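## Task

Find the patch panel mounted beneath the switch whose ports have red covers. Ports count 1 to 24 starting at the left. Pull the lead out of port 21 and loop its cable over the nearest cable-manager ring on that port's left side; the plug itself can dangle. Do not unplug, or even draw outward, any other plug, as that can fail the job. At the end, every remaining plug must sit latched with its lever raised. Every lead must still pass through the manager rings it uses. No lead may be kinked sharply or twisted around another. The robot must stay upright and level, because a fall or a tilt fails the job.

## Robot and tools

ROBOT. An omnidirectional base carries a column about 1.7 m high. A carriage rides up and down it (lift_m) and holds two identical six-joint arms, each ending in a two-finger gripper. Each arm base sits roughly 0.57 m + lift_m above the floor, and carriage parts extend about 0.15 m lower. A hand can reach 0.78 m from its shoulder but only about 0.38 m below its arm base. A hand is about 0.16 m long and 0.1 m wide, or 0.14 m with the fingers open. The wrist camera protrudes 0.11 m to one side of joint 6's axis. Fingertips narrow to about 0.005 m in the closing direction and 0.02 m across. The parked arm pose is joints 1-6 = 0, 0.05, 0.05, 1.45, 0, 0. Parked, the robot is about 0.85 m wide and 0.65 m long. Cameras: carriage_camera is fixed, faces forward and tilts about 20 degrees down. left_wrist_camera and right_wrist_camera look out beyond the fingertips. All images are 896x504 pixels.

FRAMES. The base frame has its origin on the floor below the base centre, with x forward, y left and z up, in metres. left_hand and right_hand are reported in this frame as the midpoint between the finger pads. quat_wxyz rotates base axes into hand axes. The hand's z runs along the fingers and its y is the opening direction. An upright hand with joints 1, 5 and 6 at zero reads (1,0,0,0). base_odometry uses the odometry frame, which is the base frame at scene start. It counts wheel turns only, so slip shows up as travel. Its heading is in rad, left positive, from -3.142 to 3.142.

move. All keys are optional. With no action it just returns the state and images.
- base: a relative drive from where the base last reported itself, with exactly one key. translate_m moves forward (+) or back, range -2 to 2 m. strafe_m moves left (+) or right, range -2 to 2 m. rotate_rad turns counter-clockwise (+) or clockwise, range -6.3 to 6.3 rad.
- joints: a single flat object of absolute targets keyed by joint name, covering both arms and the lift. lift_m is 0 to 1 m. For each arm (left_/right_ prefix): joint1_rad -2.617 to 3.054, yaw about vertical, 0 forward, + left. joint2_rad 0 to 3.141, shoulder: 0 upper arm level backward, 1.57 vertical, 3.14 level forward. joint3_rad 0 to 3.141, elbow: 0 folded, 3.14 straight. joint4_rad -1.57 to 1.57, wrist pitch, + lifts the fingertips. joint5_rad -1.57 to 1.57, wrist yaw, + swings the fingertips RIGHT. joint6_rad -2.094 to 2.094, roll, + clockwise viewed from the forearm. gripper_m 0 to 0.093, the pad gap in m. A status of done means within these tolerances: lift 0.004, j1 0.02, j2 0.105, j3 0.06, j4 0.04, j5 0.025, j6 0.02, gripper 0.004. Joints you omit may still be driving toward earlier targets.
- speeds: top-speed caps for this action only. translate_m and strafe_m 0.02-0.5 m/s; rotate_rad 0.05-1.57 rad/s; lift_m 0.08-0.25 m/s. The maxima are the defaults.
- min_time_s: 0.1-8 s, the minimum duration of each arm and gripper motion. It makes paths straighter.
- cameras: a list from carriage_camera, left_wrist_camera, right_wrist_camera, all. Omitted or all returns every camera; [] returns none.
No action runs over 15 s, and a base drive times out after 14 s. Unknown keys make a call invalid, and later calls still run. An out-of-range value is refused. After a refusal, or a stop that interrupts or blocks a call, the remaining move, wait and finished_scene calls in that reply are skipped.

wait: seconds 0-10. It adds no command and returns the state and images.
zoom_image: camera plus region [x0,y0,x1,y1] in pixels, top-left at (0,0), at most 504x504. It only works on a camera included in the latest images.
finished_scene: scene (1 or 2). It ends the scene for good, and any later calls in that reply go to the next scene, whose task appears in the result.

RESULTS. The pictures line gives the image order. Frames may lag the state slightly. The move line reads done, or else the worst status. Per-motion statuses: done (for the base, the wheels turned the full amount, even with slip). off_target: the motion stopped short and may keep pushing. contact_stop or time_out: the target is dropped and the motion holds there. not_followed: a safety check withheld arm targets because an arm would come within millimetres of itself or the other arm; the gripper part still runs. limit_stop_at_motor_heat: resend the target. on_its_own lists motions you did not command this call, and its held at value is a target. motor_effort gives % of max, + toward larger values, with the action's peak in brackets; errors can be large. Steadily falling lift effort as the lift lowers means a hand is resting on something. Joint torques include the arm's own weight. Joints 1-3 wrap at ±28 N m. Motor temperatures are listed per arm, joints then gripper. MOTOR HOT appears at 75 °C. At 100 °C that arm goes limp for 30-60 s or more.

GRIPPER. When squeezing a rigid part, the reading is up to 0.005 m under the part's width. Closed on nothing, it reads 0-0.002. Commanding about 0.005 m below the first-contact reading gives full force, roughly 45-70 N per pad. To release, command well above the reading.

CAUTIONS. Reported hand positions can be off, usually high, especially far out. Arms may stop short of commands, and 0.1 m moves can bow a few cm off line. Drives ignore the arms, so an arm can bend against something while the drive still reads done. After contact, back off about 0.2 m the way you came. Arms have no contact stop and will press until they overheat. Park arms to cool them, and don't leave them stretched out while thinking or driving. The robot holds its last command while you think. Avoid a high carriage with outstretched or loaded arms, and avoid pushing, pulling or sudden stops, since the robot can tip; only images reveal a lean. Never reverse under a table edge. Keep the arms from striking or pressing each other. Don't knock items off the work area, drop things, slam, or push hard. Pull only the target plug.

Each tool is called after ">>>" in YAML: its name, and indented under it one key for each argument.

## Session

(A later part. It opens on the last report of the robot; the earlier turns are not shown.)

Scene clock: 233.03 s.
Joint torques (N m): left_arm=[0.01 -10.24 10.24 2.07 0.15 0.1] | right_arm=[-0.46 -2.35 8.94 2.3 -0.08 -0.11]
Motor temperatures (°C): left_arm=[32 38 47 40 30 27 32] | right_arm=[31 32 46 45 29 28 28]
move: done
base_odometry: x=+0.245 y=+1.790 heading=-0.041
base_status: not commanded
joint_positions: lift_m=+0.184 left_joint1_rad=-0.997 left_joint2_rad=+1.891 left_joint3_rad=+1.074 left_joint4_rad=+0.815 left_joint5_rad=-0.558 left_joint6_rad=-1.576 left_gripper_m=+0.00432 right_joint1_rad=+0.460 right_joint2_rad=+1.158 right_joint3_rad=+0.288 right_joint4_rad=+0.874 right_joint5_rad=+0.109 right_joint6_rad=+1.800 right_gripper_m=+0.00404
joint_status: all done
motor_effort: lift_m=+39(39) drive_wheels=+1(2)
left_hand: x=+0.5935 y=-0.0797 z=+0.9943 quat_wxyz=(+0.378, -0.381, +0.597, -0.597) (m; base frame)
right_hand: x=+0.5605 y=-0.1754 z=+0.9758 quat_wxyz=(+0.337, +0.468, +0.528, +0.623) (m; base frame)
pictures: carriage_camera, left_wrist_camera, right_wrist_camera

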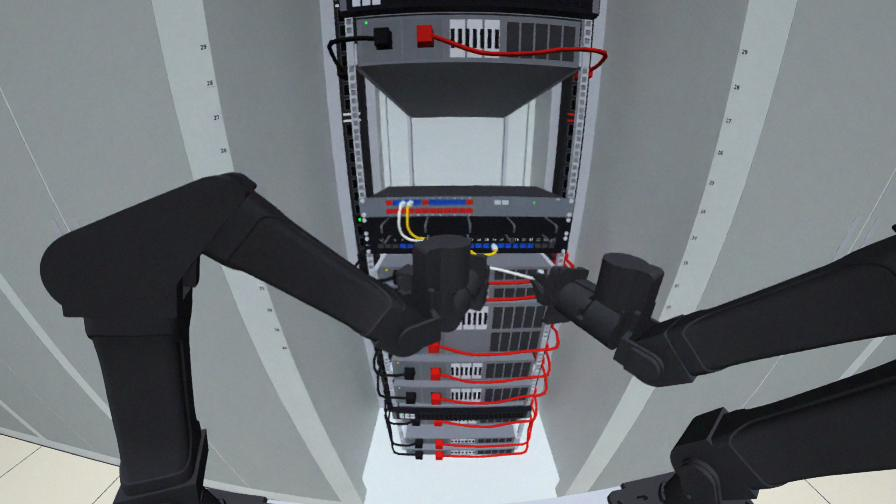

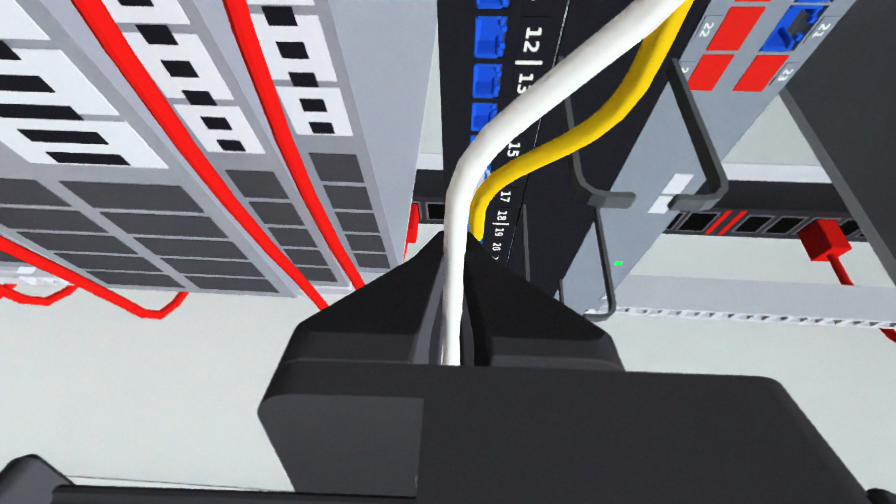

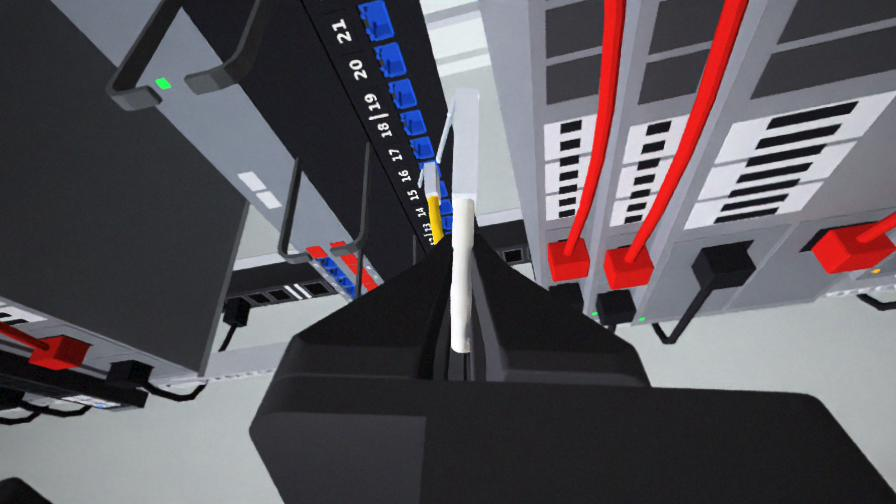

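>>> move:
  base: {"translate_m": -0.02}
  joints: {"right_joint1_rad": 0.621, "right_joint2_rad": 1.197, "right_joint3_rad": 0.422, "right_joint4_rad": 0.779, "right_joint5_rad": 0.538, "right_joint6_rad": 1.562, "right_gripper_m": 0.003, "left_joint1_rad": -1.080, "left_joint2_rad": 2.004, "left_joint3_rad": 1.239, "left_joint4_rad": 0.764, "left_joint5_rad": -0.911, "left_joint6_rad": -1.582, "left_gripper_m": 0.003}
  speeds: {"translate_m": 0.03}
  min_time_s: 1.8

>>> zoom_image:
  camera: "carriage_camera"
  region: [400, 200, 580, 320]

>>> zoom_image:
  camera: "right_wrist_camera"
  region: [250, 50, 650, 400]

Scene clock: 238.13 s.
Joint torques (N m): left_arm=[-1.36 -11.14 10.03 1.79 -0.11 0.06] | right_arm=[0.7 -2.76 9.14 1.91 0.21 -0.38]
Motor temperatures (°C): left_arm=[32 38 48 40 30 27 32] | right_arm=[31 32 46 46 29 28 28]
move: done
base_odometry: x=+0.225 y=+1.791 heading=-0.041
base_status: done
joint_positions: lift_m=+0.184 left_joint1_rad=-1.071 left_joint2_rad=+1.981 left_joint3_rad=+1.211 left_joint4_rad=+0.781 left_joint5_rad=-0.898 left_joint6_rad=-1.576 left_gripper_m=+0.00432 right_joint1_rad=+0.616 right_joint2_rad=+1.189 right_joint3_rad=+0.399 right_joint4_rad=+0.796 right_joint5_rad=+0.519 right_joint6_rad=+1.574 right_gripper_m=+0.00403
joint_status: all done
motor_effort: lift_m=+38(39) drive_wheels=-2(6)
left_hand: x=+0.5960 y=-0.0759 z=+0.9981 quat_wxyz=(+0.453, -0.457, +0.537, -0.546) (m; base frame)
right_hand: x=+0.5701 y=-0.1816 z=+0.9962 quat_wxyz=(+0.475, +0.476, +0.520, +0.527) (m; base frame)
pictures: carriage_camera, left_wrist_camera, right_wrist_camera

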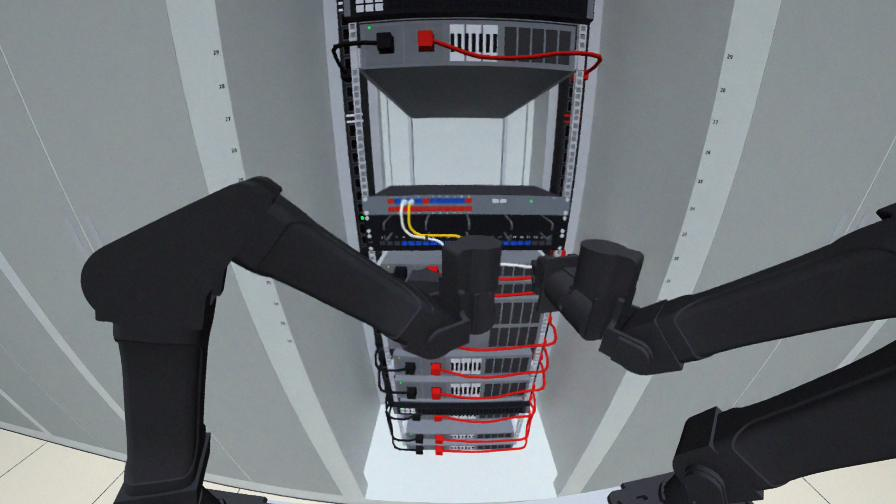

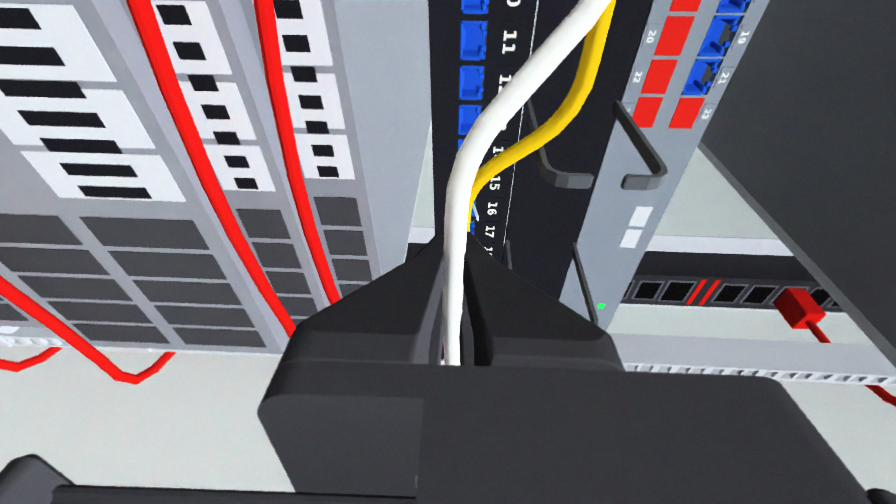

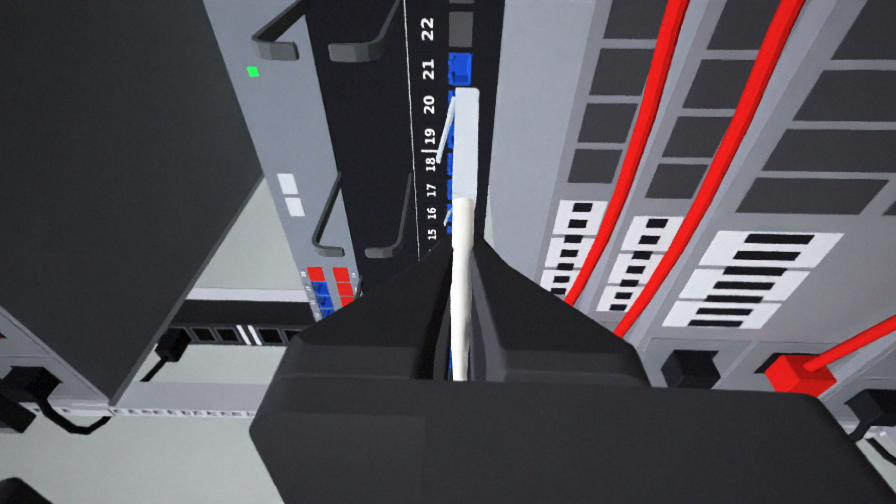

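Scaled by 2.800 from the camera's 896x504 image, which has a finer 1280x720 frame.

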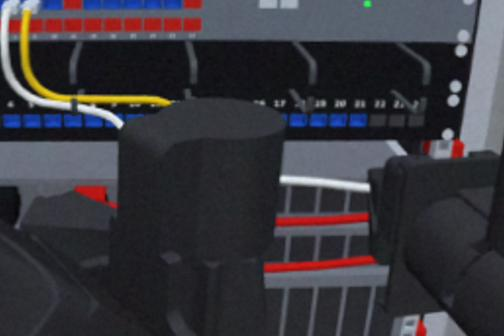

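Scaled by 1.260 from the camera's 896x504 image, which has a finer 1280x720 frame.

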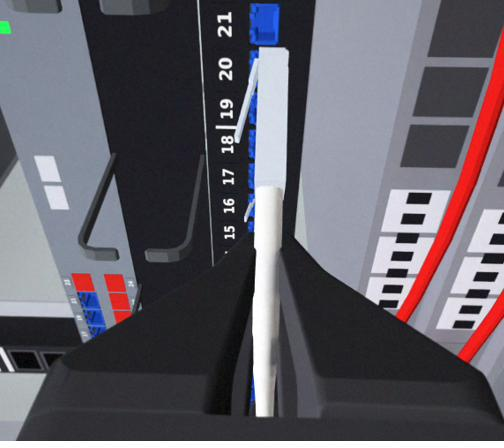

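>>> move:
  joints: {"lift_m": 0.234}
  speeds: {"lift_m": 0.08}

>>> zoom_image:
  camera: "carriage_camera"
  region: [400, 200, 580, 320]

>>> zoom_image:
  camera: "right_wrist_camera"
  region: [250, 50, 650, 400]

Scene clock: 239.53 s.
Joint torques (N m): left_arm=[-1.2 -11.84 9.62 1.91 -0.08 0.06] | right_arm=[0.62 -2.95 8.72 1.98 0.1 -0.37]
Motor temperatures (°C): left_arm=[32 39 48 40 30 27 32] | right_arm=[31 32 46 46 29 28 28]
move: done
base_odometry: x=+0.225 y=+1.791 heading=-0.041
base_status: not commanded
joint_positions: lift_m=+0.234 left_joint1_rad=-1.074 left_joint2_rad=+1.988 left_joint3_rad=+1.215 left_joint4_rad=+0.773 left_joint5_rad=-0.900 left_joint6_rad=-1.577 left_gripper_m=+0.00432 right_joint1_rad=+0.616 right_joint2_rad=+1.191 right_joint3_rad=+0.404 right_joint4_rad=+0.788 right_joint5_rad=+0.531 right_joint6_rad=+1.573 right_gripper_m=+0.00403
joint_status: all done
motor_effort: lift_m=+39(46) drive_wheels=+1(2)
left_hand: x=+0.5955 y=-0.0779 z=+1.0449 quat_wxyz=(+0.453, -0.456, +0.540, -0.543) (m; base frame)
right_hand: x=+0.5710 y=-0.1830 z=+1.0460 quat_wxyz=(+0.478, +0.479, +0.520, +0.522) (m; base frame)
pictures: carriage_camera, left_wrist_camera, right_wrist_camera

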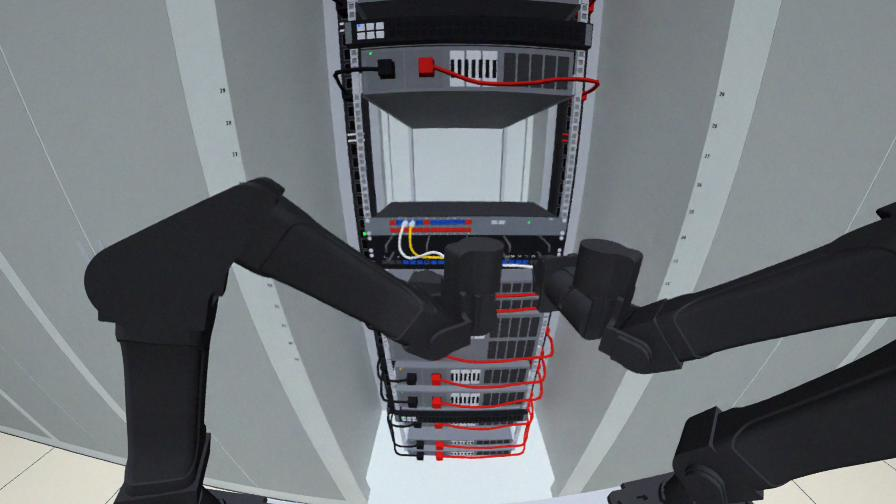

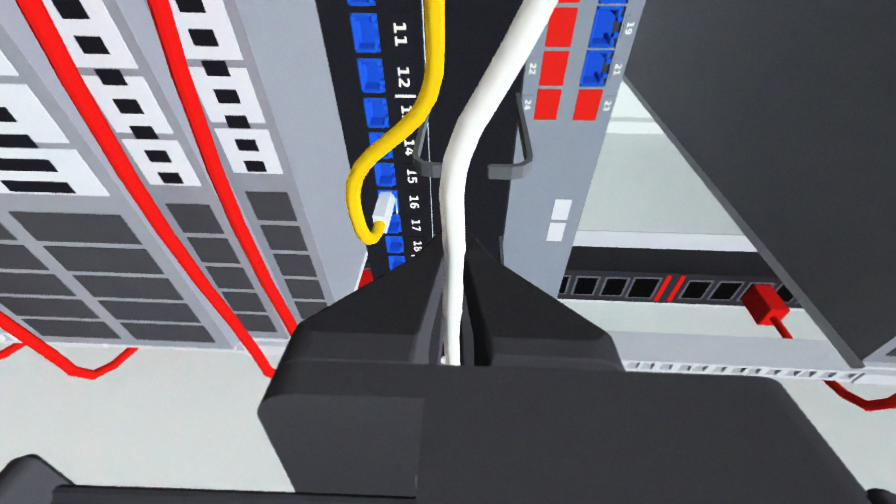

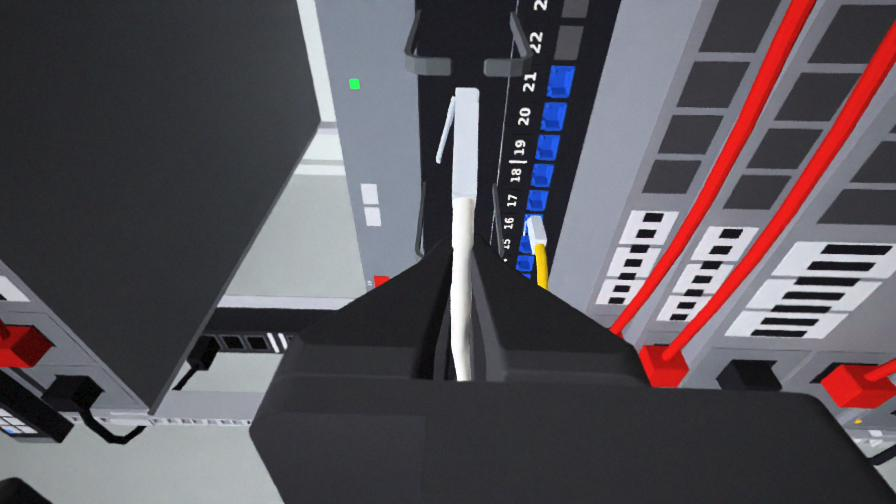

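Scaled by 2.800 from the camera's 896x504 image, which has a finer 1280x720 frame.

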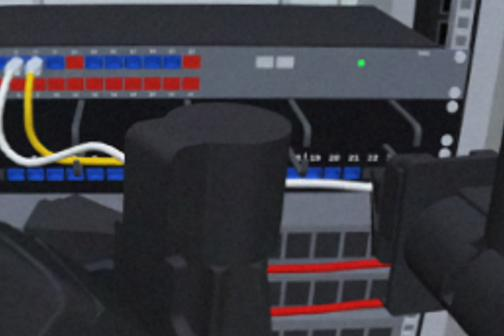

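Scaled by 1.260 from the camera's 896x504 image, which has a finer 1280x720 frame.

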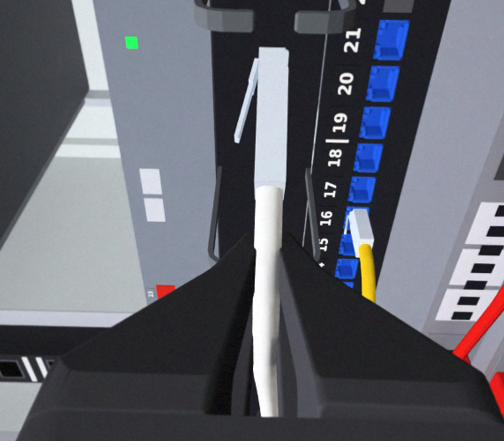

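>>> zoom_image:
  camera: "carriage_camera"
  region: [380, 210, 460, 280]

>>> zoom_image:
  camera: "left_wrist_camera"
  region: [350, 0, 600, 250]

Scaled by 6.300 from the camera's 896x504 image, which has a finer 1280x720 frame.

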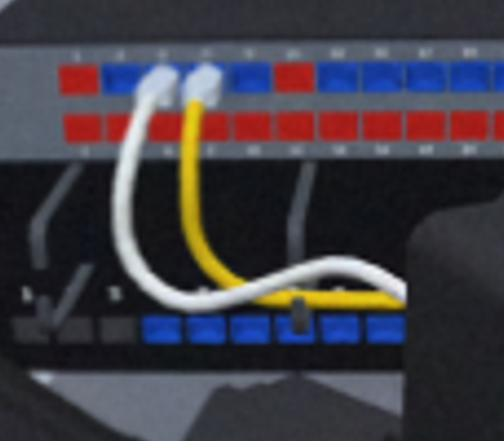

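Scaled by 2.016 from the camera's 896x504 image, which has a finer 1280x720 frame.

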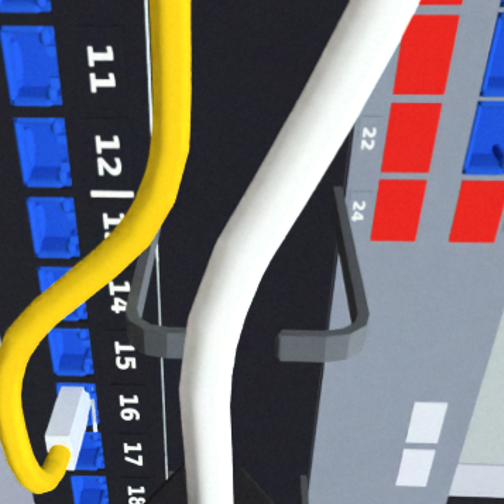

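>>> zoom_image:
  camera: "carriage_camera"
  region: [405, 230, 450, 270]

Scaled by 11.200 from the camera's 896x504 image, which has a finer 1280x720 frame.

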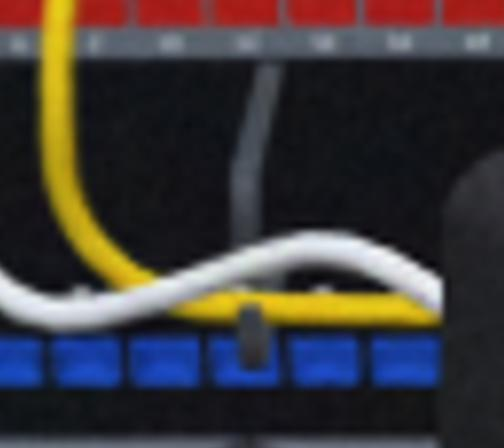

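>>> zoom_image:
  camera: "carriage_camera"
  region: [418, 240, 438, 266]

Scaled by 19.385 from the camera's 896x504 image, which has a finer 1280x720 frame.

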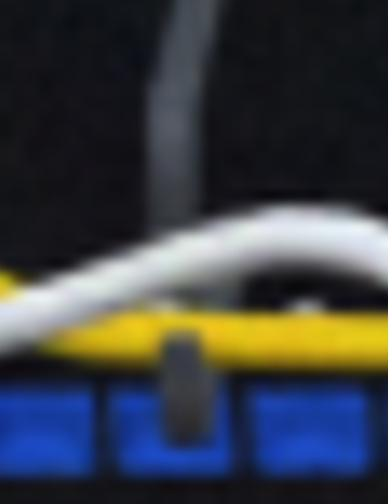

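>>> move:
  joints: {"lift_m": 0.21}
  speeds: {"lift_m": 0.08}

>>> zoom_image:
  camera: "carriage_camera"
  region: [405, 220, 450, 260]

>>> zoom_image:
  camera: "left_wrist_camera"
  region: [350, 0, 600, 250]

Scene clock: 246.80 s.
Joint torques (N m): left_arm=[-1.06 -12.08 9.4 1.93 -0.11 0.12] | right_arm=[0.62 -3.19 8.49 2.04 0.1 -0.37]
Motor temperatures (°C): left_arm=[32 40 48 40 30 27 32] | right_arm=[31 32 46 45 29 28 29]
move: done
base_odometry: x=+0.225 y=+1.791 heading=-0.041
base_status: not commanded
joint_positions: lift_m=+0.210 left_joint1_rad=-1.074 left_joint2_rad=+1.991 left_joint3_rad=+1.218 left_joint4_rad=+0.769 left_joint5_rad=-0.902 left_joint6_rad=-1.577 left_gripper_m=+0.00432 right_joint1_rad=+0.616 right_joint2_rad=+1.192 right_joint3_rad=+0.407 right_joint4_rad=+0.783 right_joint5_rad=+0.531 right_joint6_rad=+1.572 right_gripper_m=+0.00403
joint_status: all done
motor_effort: lift_m=+39(41) drive_wheels=+0(1)
left_hand: x=+0.5959 y=-0.0781 z=+1.0195 quat_wxyz=(+0.454, -0.457, +0.541, -0.541) (m; base frame)
right_hand: x=+0.5714 y=-0.1827 z=+1.0216 quat_wxyz=(+0.478, +0.479, +0.521, +0.520) (m; base frame)
pictures: carriage_camera, left_wrist_camera, right_wrist_camera

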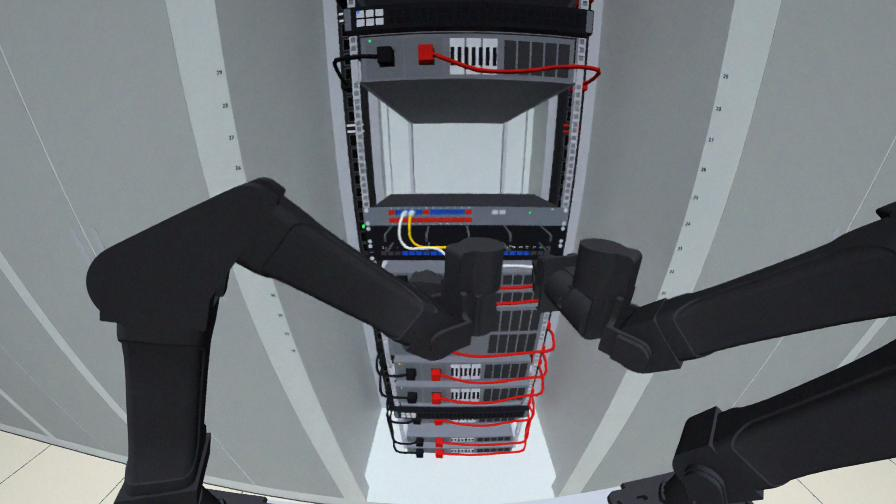

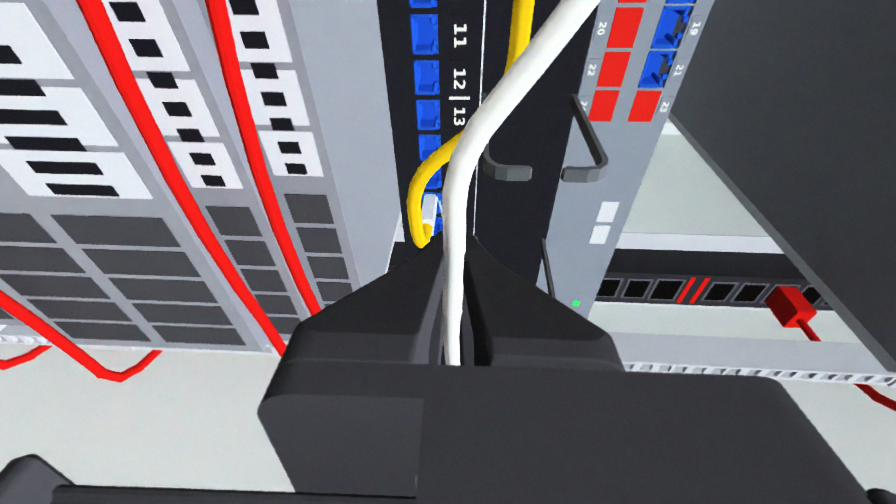

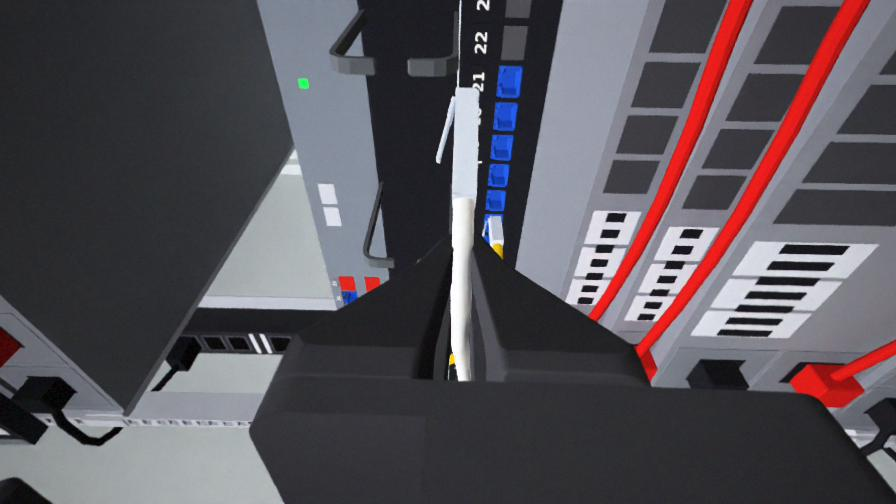

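Scaled by 11.200 from the camera's 896x504 image, which has a finer 1280x720 frame.

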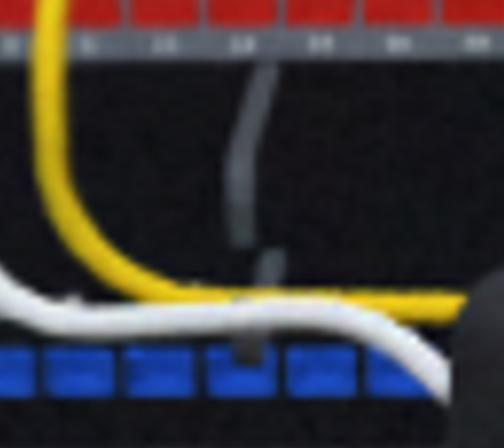

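Scaled by 2.016 from the camera's 896x504 image, which has a finer 1280x720 frame.

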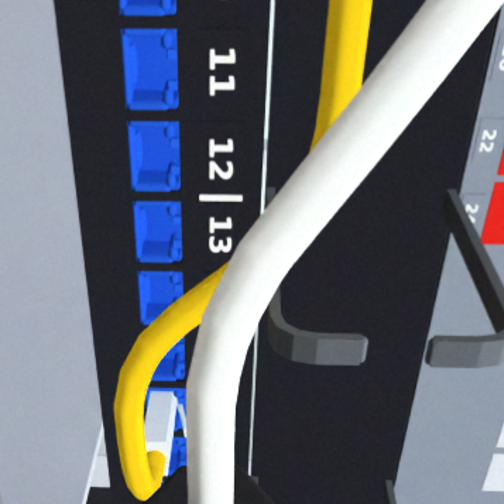

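>>> zoom_image:
  camera: "carriage_camera"
  region: [416, 232, 438, 258]

Scaled by 19.385 from the camera's 896x504 image, which has a finer 1280x720 frame.

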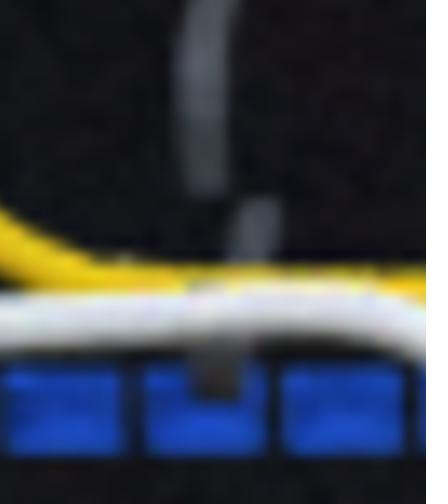

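>>> move:
  base: {"strafe_m": -0.022}
  joints: {"right_joint1_rad": 0.543, "right_joint2_rad": 1.302, "right_joint3_rad": 0.489, "right_joint4_rad": 0.838, "right_joint5_rad": 0.453, "right_joint6_rad": 1.572, "right_gripper_m": 0.003}
  speeds: {"strafe_m": 0.03}
  min_time_s: 1.2

>>> move:
  joints: {"lift_m": 0.234}
  speeds: {"lift_m": 0.08}

>>> zoom_image:
  camera: "carriage_camera"
  region: [400, 210, 560, 290]

>>> zoom_image:
  camera: "right_wrist_camera"
  region: [350, 0, 600, 250]

Scene clock: 255.80 s.
Joint torques (N m): left_arm=[-1.05 -12.16 9.39 1.9 0.08 0.09] | right_arm=[-0.62 -3.48 9.18 2.23 -0.06 -0.26]
Motor temperatures (°C): left_arm=[32 42 49 40 30 27 32] | right_arm=[31 32 47 46 28 28 29]
move: done
base_odometry: x=+0.224 y=+1.769 heading=-0.041
base_status: done
joint_positions: lift_m=+0.210 left_joint1_rad=-1.074 left_joint2_rad=+1.991 left_joint3_rad=+1.218 left_joint4_rad=+0.769 left_joint5_rad=-0.914 left_joint6_rad=-1.577 left_gripper_m=+0.00432 right_joint1_rad=+0.551 right_joint2_rad=+1.292 right_joint3_rad=+0.464 right_joint4_rad=+0.828 right_joint5_rad=+0.464 right_joint6_rad=+1.572 right_gripper_m=+0.00403
joint_status: all done
motor_effort: lift_m=+39(40) drive_wheels=-2(5)
left_hand: x=+0.5964 y=-0.0759 z=+1.0195 quat_wxyz=(+0.457, -0.460, +0.538, -0.538) (m; base frame)
right_hand: x=+0.5952 y=-0.1835 z=+1.0216 quat_wxyz=(+0.477, +0.478, +0.521, +0.522) (m; base frame)
pictures: carriage_camera, left_wrist_camera, right_wrist_camera

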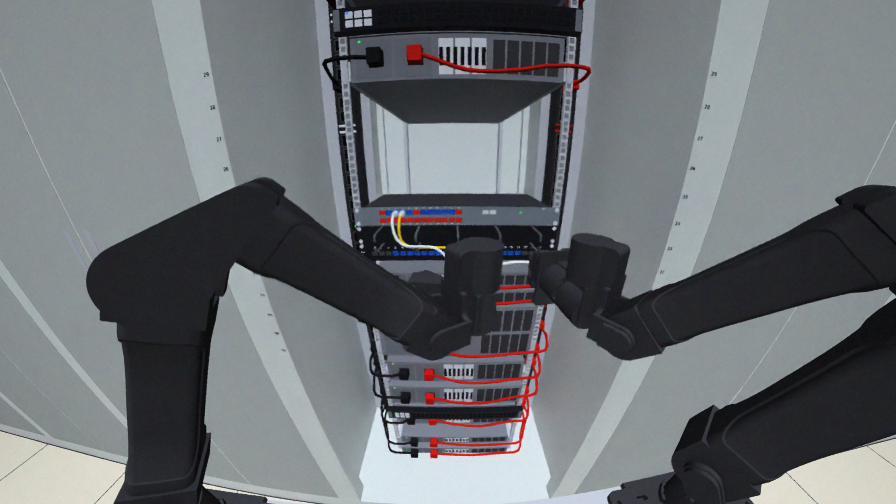

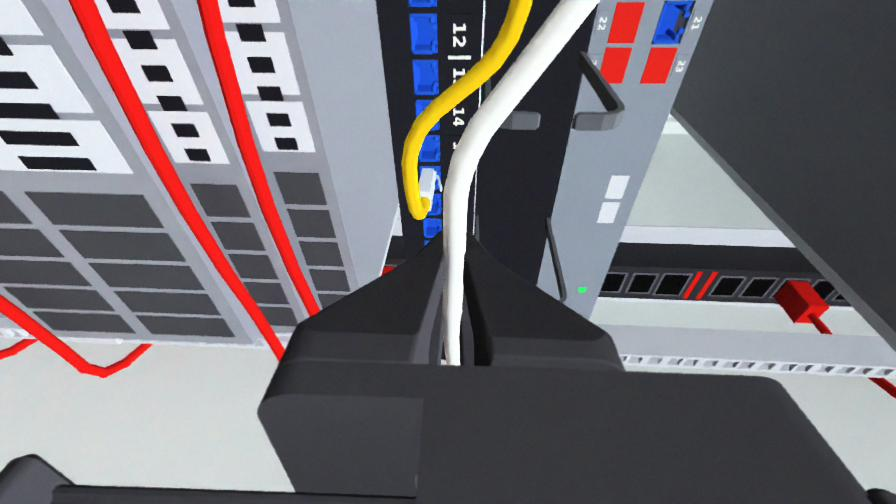

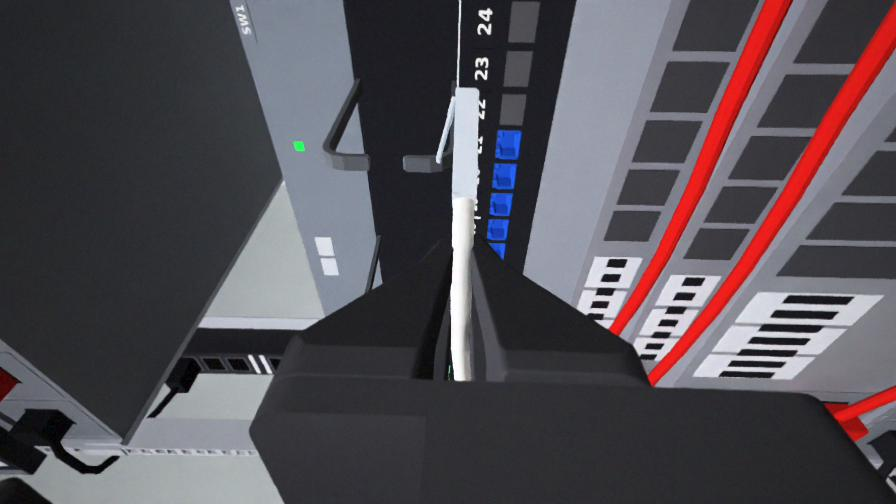

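Scene clock: 256.47 s.
Joint torques (N m): left_arm=[-1.02 -12.3 9.13 1.87 0.03 0.07] | right_arm=[-0.64 -3.84 8.7 2.17 -0.06 -0.26]
Motor temperatures (°C): left_arm=[32 42 49 40 30 27 32] | right_arm=[31 32 47 46 28 28 29]
move: done
base_odometry: x=+0.224 y=+1.769 heading=-0.041
base_status: not commanded
joint_positions: lift_m=+0.234 left_joint1_rad=-1.074 left_joint2_rad=+1.993 left_joint3_rad=+1.219 left_joint4_rad=+0.772 left_joint5_rad=-0.914 left_joint6_rad=-1.577 left_gripper_m=+0.00432 right_joint1_rad=+0.551 right_joint2_rad=+1.295 right_joint3_rad=+0.470 right_joint4_rad=+0.835 right_joint5_rad=+0.462 right_joint6_rad=+1.572 right_gripper_m=+0.00403
joint_status: all done
motor_effort: lift_m=+39(48) drive_wheels=+1(2)
left_hand: x=+0.5966 y=-0.0761 z=+1.0438 quat_wxyz=(+0.457, -0.460, +0.537, -0.539) (m; base frame)
right_hand: x=+0.5962 y=-0.1826 z=+1.0487 quat_wxyz=(+0.478, +0.476, +0.518, +0.526) (m; base frame)
pictures: carriage_camera, left_wrist_camera, right_wrist_camera

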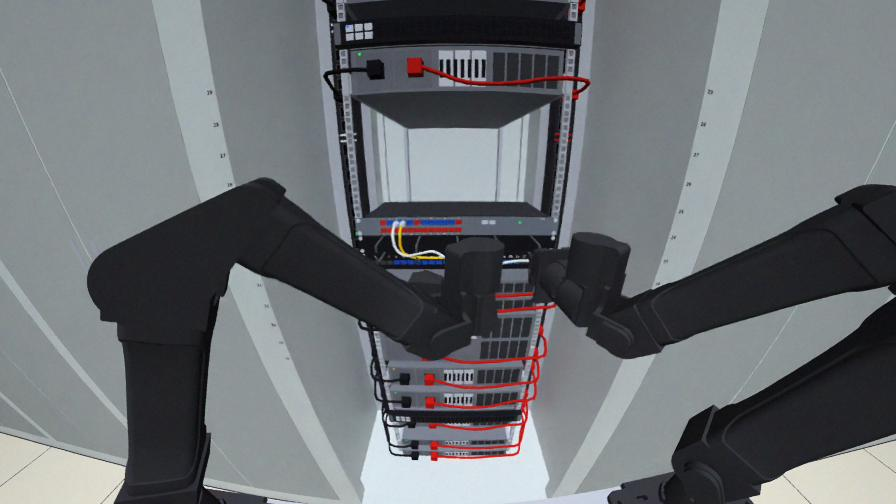

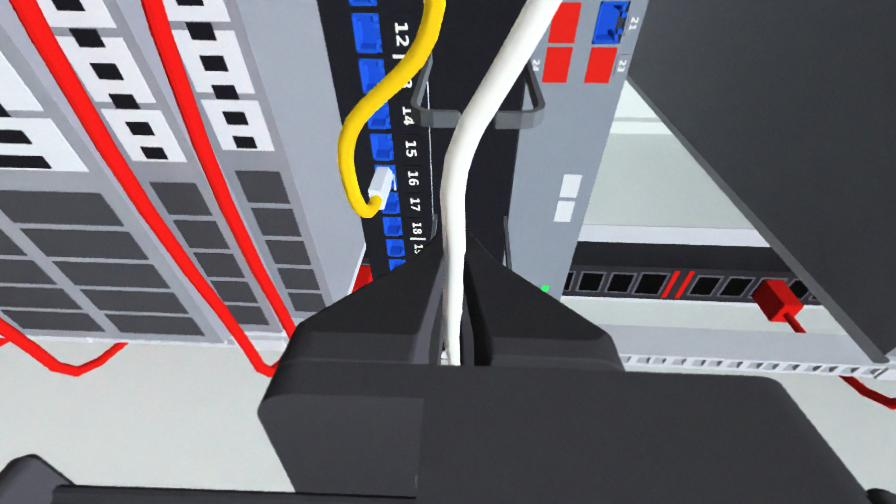

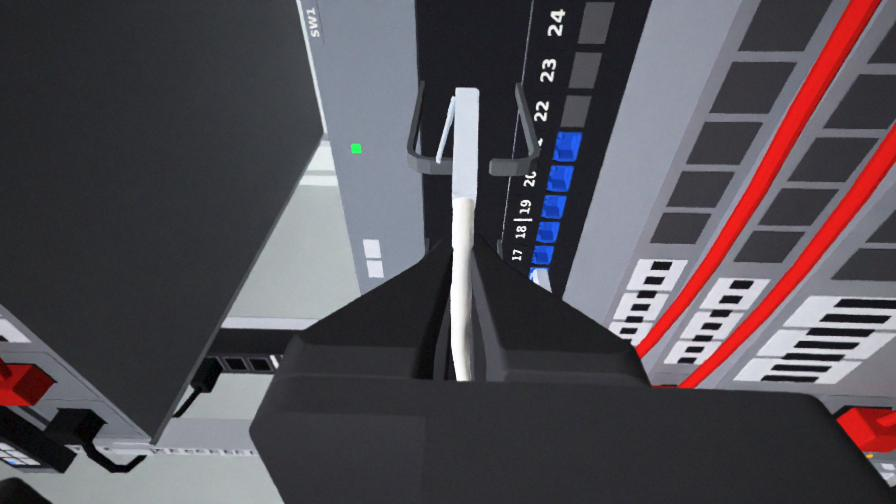

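Scaled by 3.150 from the camera's 896x504 image, which has a finer 1280x720 frame.

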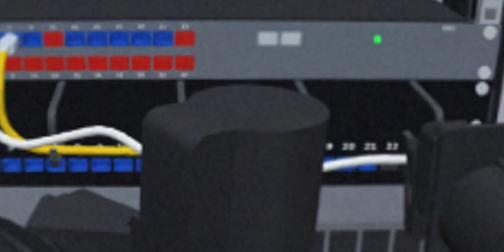

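Scaled by 2.016 from the camera's 896x504 image, which has a finer 1280x720 frame.

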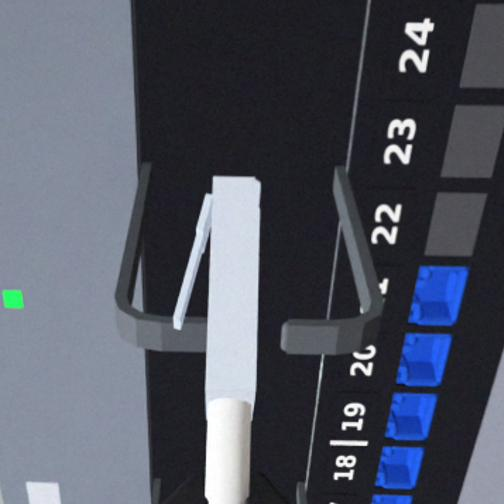

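>>> zoom_image:
  camera: "left_wrist_camera"
  region: [380, 40, 580, 240]

>>> zoom_image:
  camera: "carriage_camera"
  region: [490, 235, 550, 285]

Scaled by 2.520 from the camera's 896x504 image, which has a finer 1280x720 frame.

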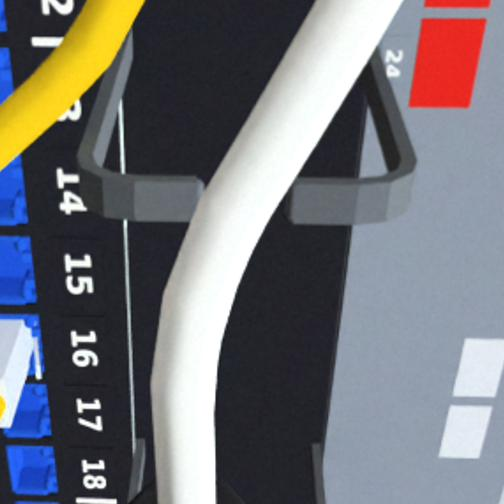

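Scaled by 8.400 from the camera's 896x504 image, which has a finer 1280x720 frame.

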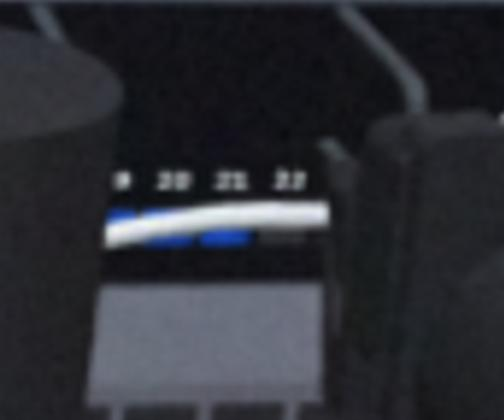

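>>> move:
  joints: {"left_joint4_rad": 0.823}
  min_time_s: 0.8
  cameras: ["left_wrist_camera", "carriage_camera"]

>>> zoom_image:
  camera: "left_wrist_camera"
  region: [380, 40, 580, 240]

>>> zoom_image:
  camera: "carriage_camera"
  region: [490, 235, 550, 285]

Scene clock: 259.70 s.
Joint torques (N m): left_arm=[-1.1 -12.3 9.36 2.01 0.09 0.07] | right_arm=[-0.46 -3.79 8.7 2.15 -0.06 -0.27]
Motor temperatures (°C): left_arm=[32 42 49 40 30 27 32] | right_arm=[31 32 47 46 28 28 29]
move: done
base_odometry: x=+0.224 y=+1.769 heading=-0.041
base_status: not commanded
joint_positions: lift_m=+0.234 left_joint1_rad=-1.074 left_joint2_rad=+1.993 left_joint3_rad=+1.219 left_joint4_rad=+0.817 left_joint5_rad=-0.914 left_joint6_rad=-1.577 left_gripper_m=+0.00432 right_joint1_rad=+0.550 right_joint2_rad=+1.295 right_joint3_rad=+0.470 right_joint4_rad=+0.835 right_joint5_rad=+0.462 right_joint6_rad=+1.572 right_gripper_m=+0.00403
joint_status: all done
motor_effort: lift_m=+39(39) drive_wheels=+1(2)
left_hand: x=+0.5965 y=-0.0759 z=+1.0518 quat_wxyz=(+0.453, -0.463, +0.522, -0.555) (m; base frame)
right_hand: x=+0.5964 y=-0.1833 z=+1.0487 quat_wxyz=(+0.478, +0.477, +0.518, +0.525) (m; base frame)
pictures: carriage_camera, left_wrist_camera

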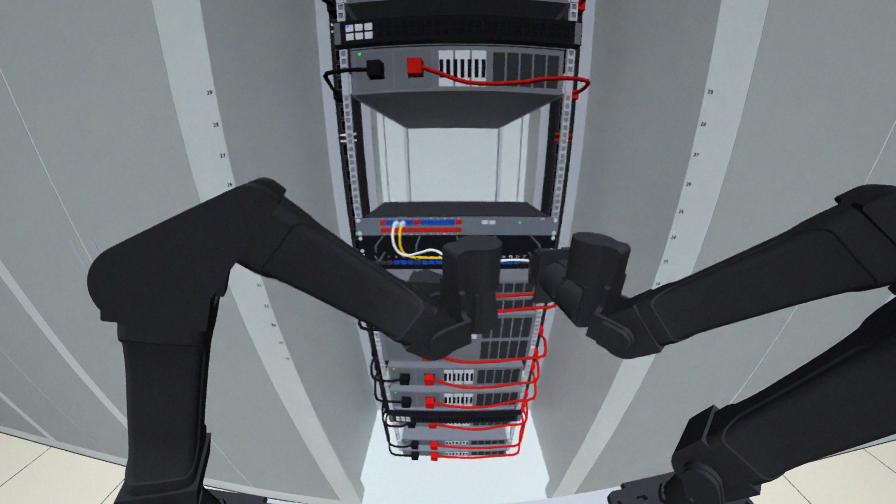

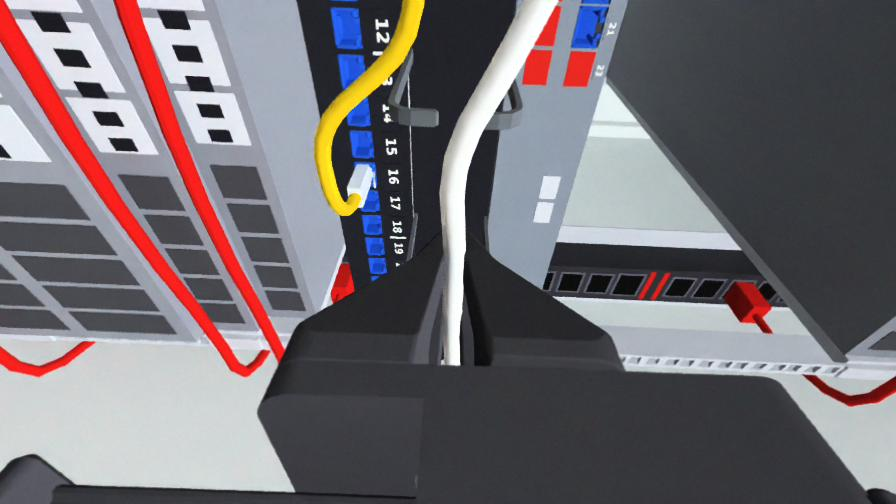

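Scaled by 2.520 from the camera's 896x504 image, which has a finer 1280x720 frame.

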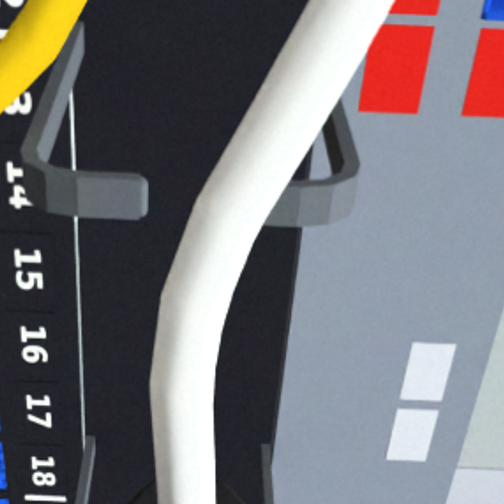

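Scaled by 8.400 from the camera's 896x504 image, which has a finer 1280x720 frame.

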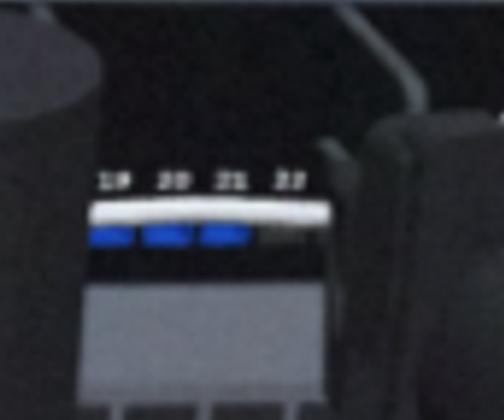

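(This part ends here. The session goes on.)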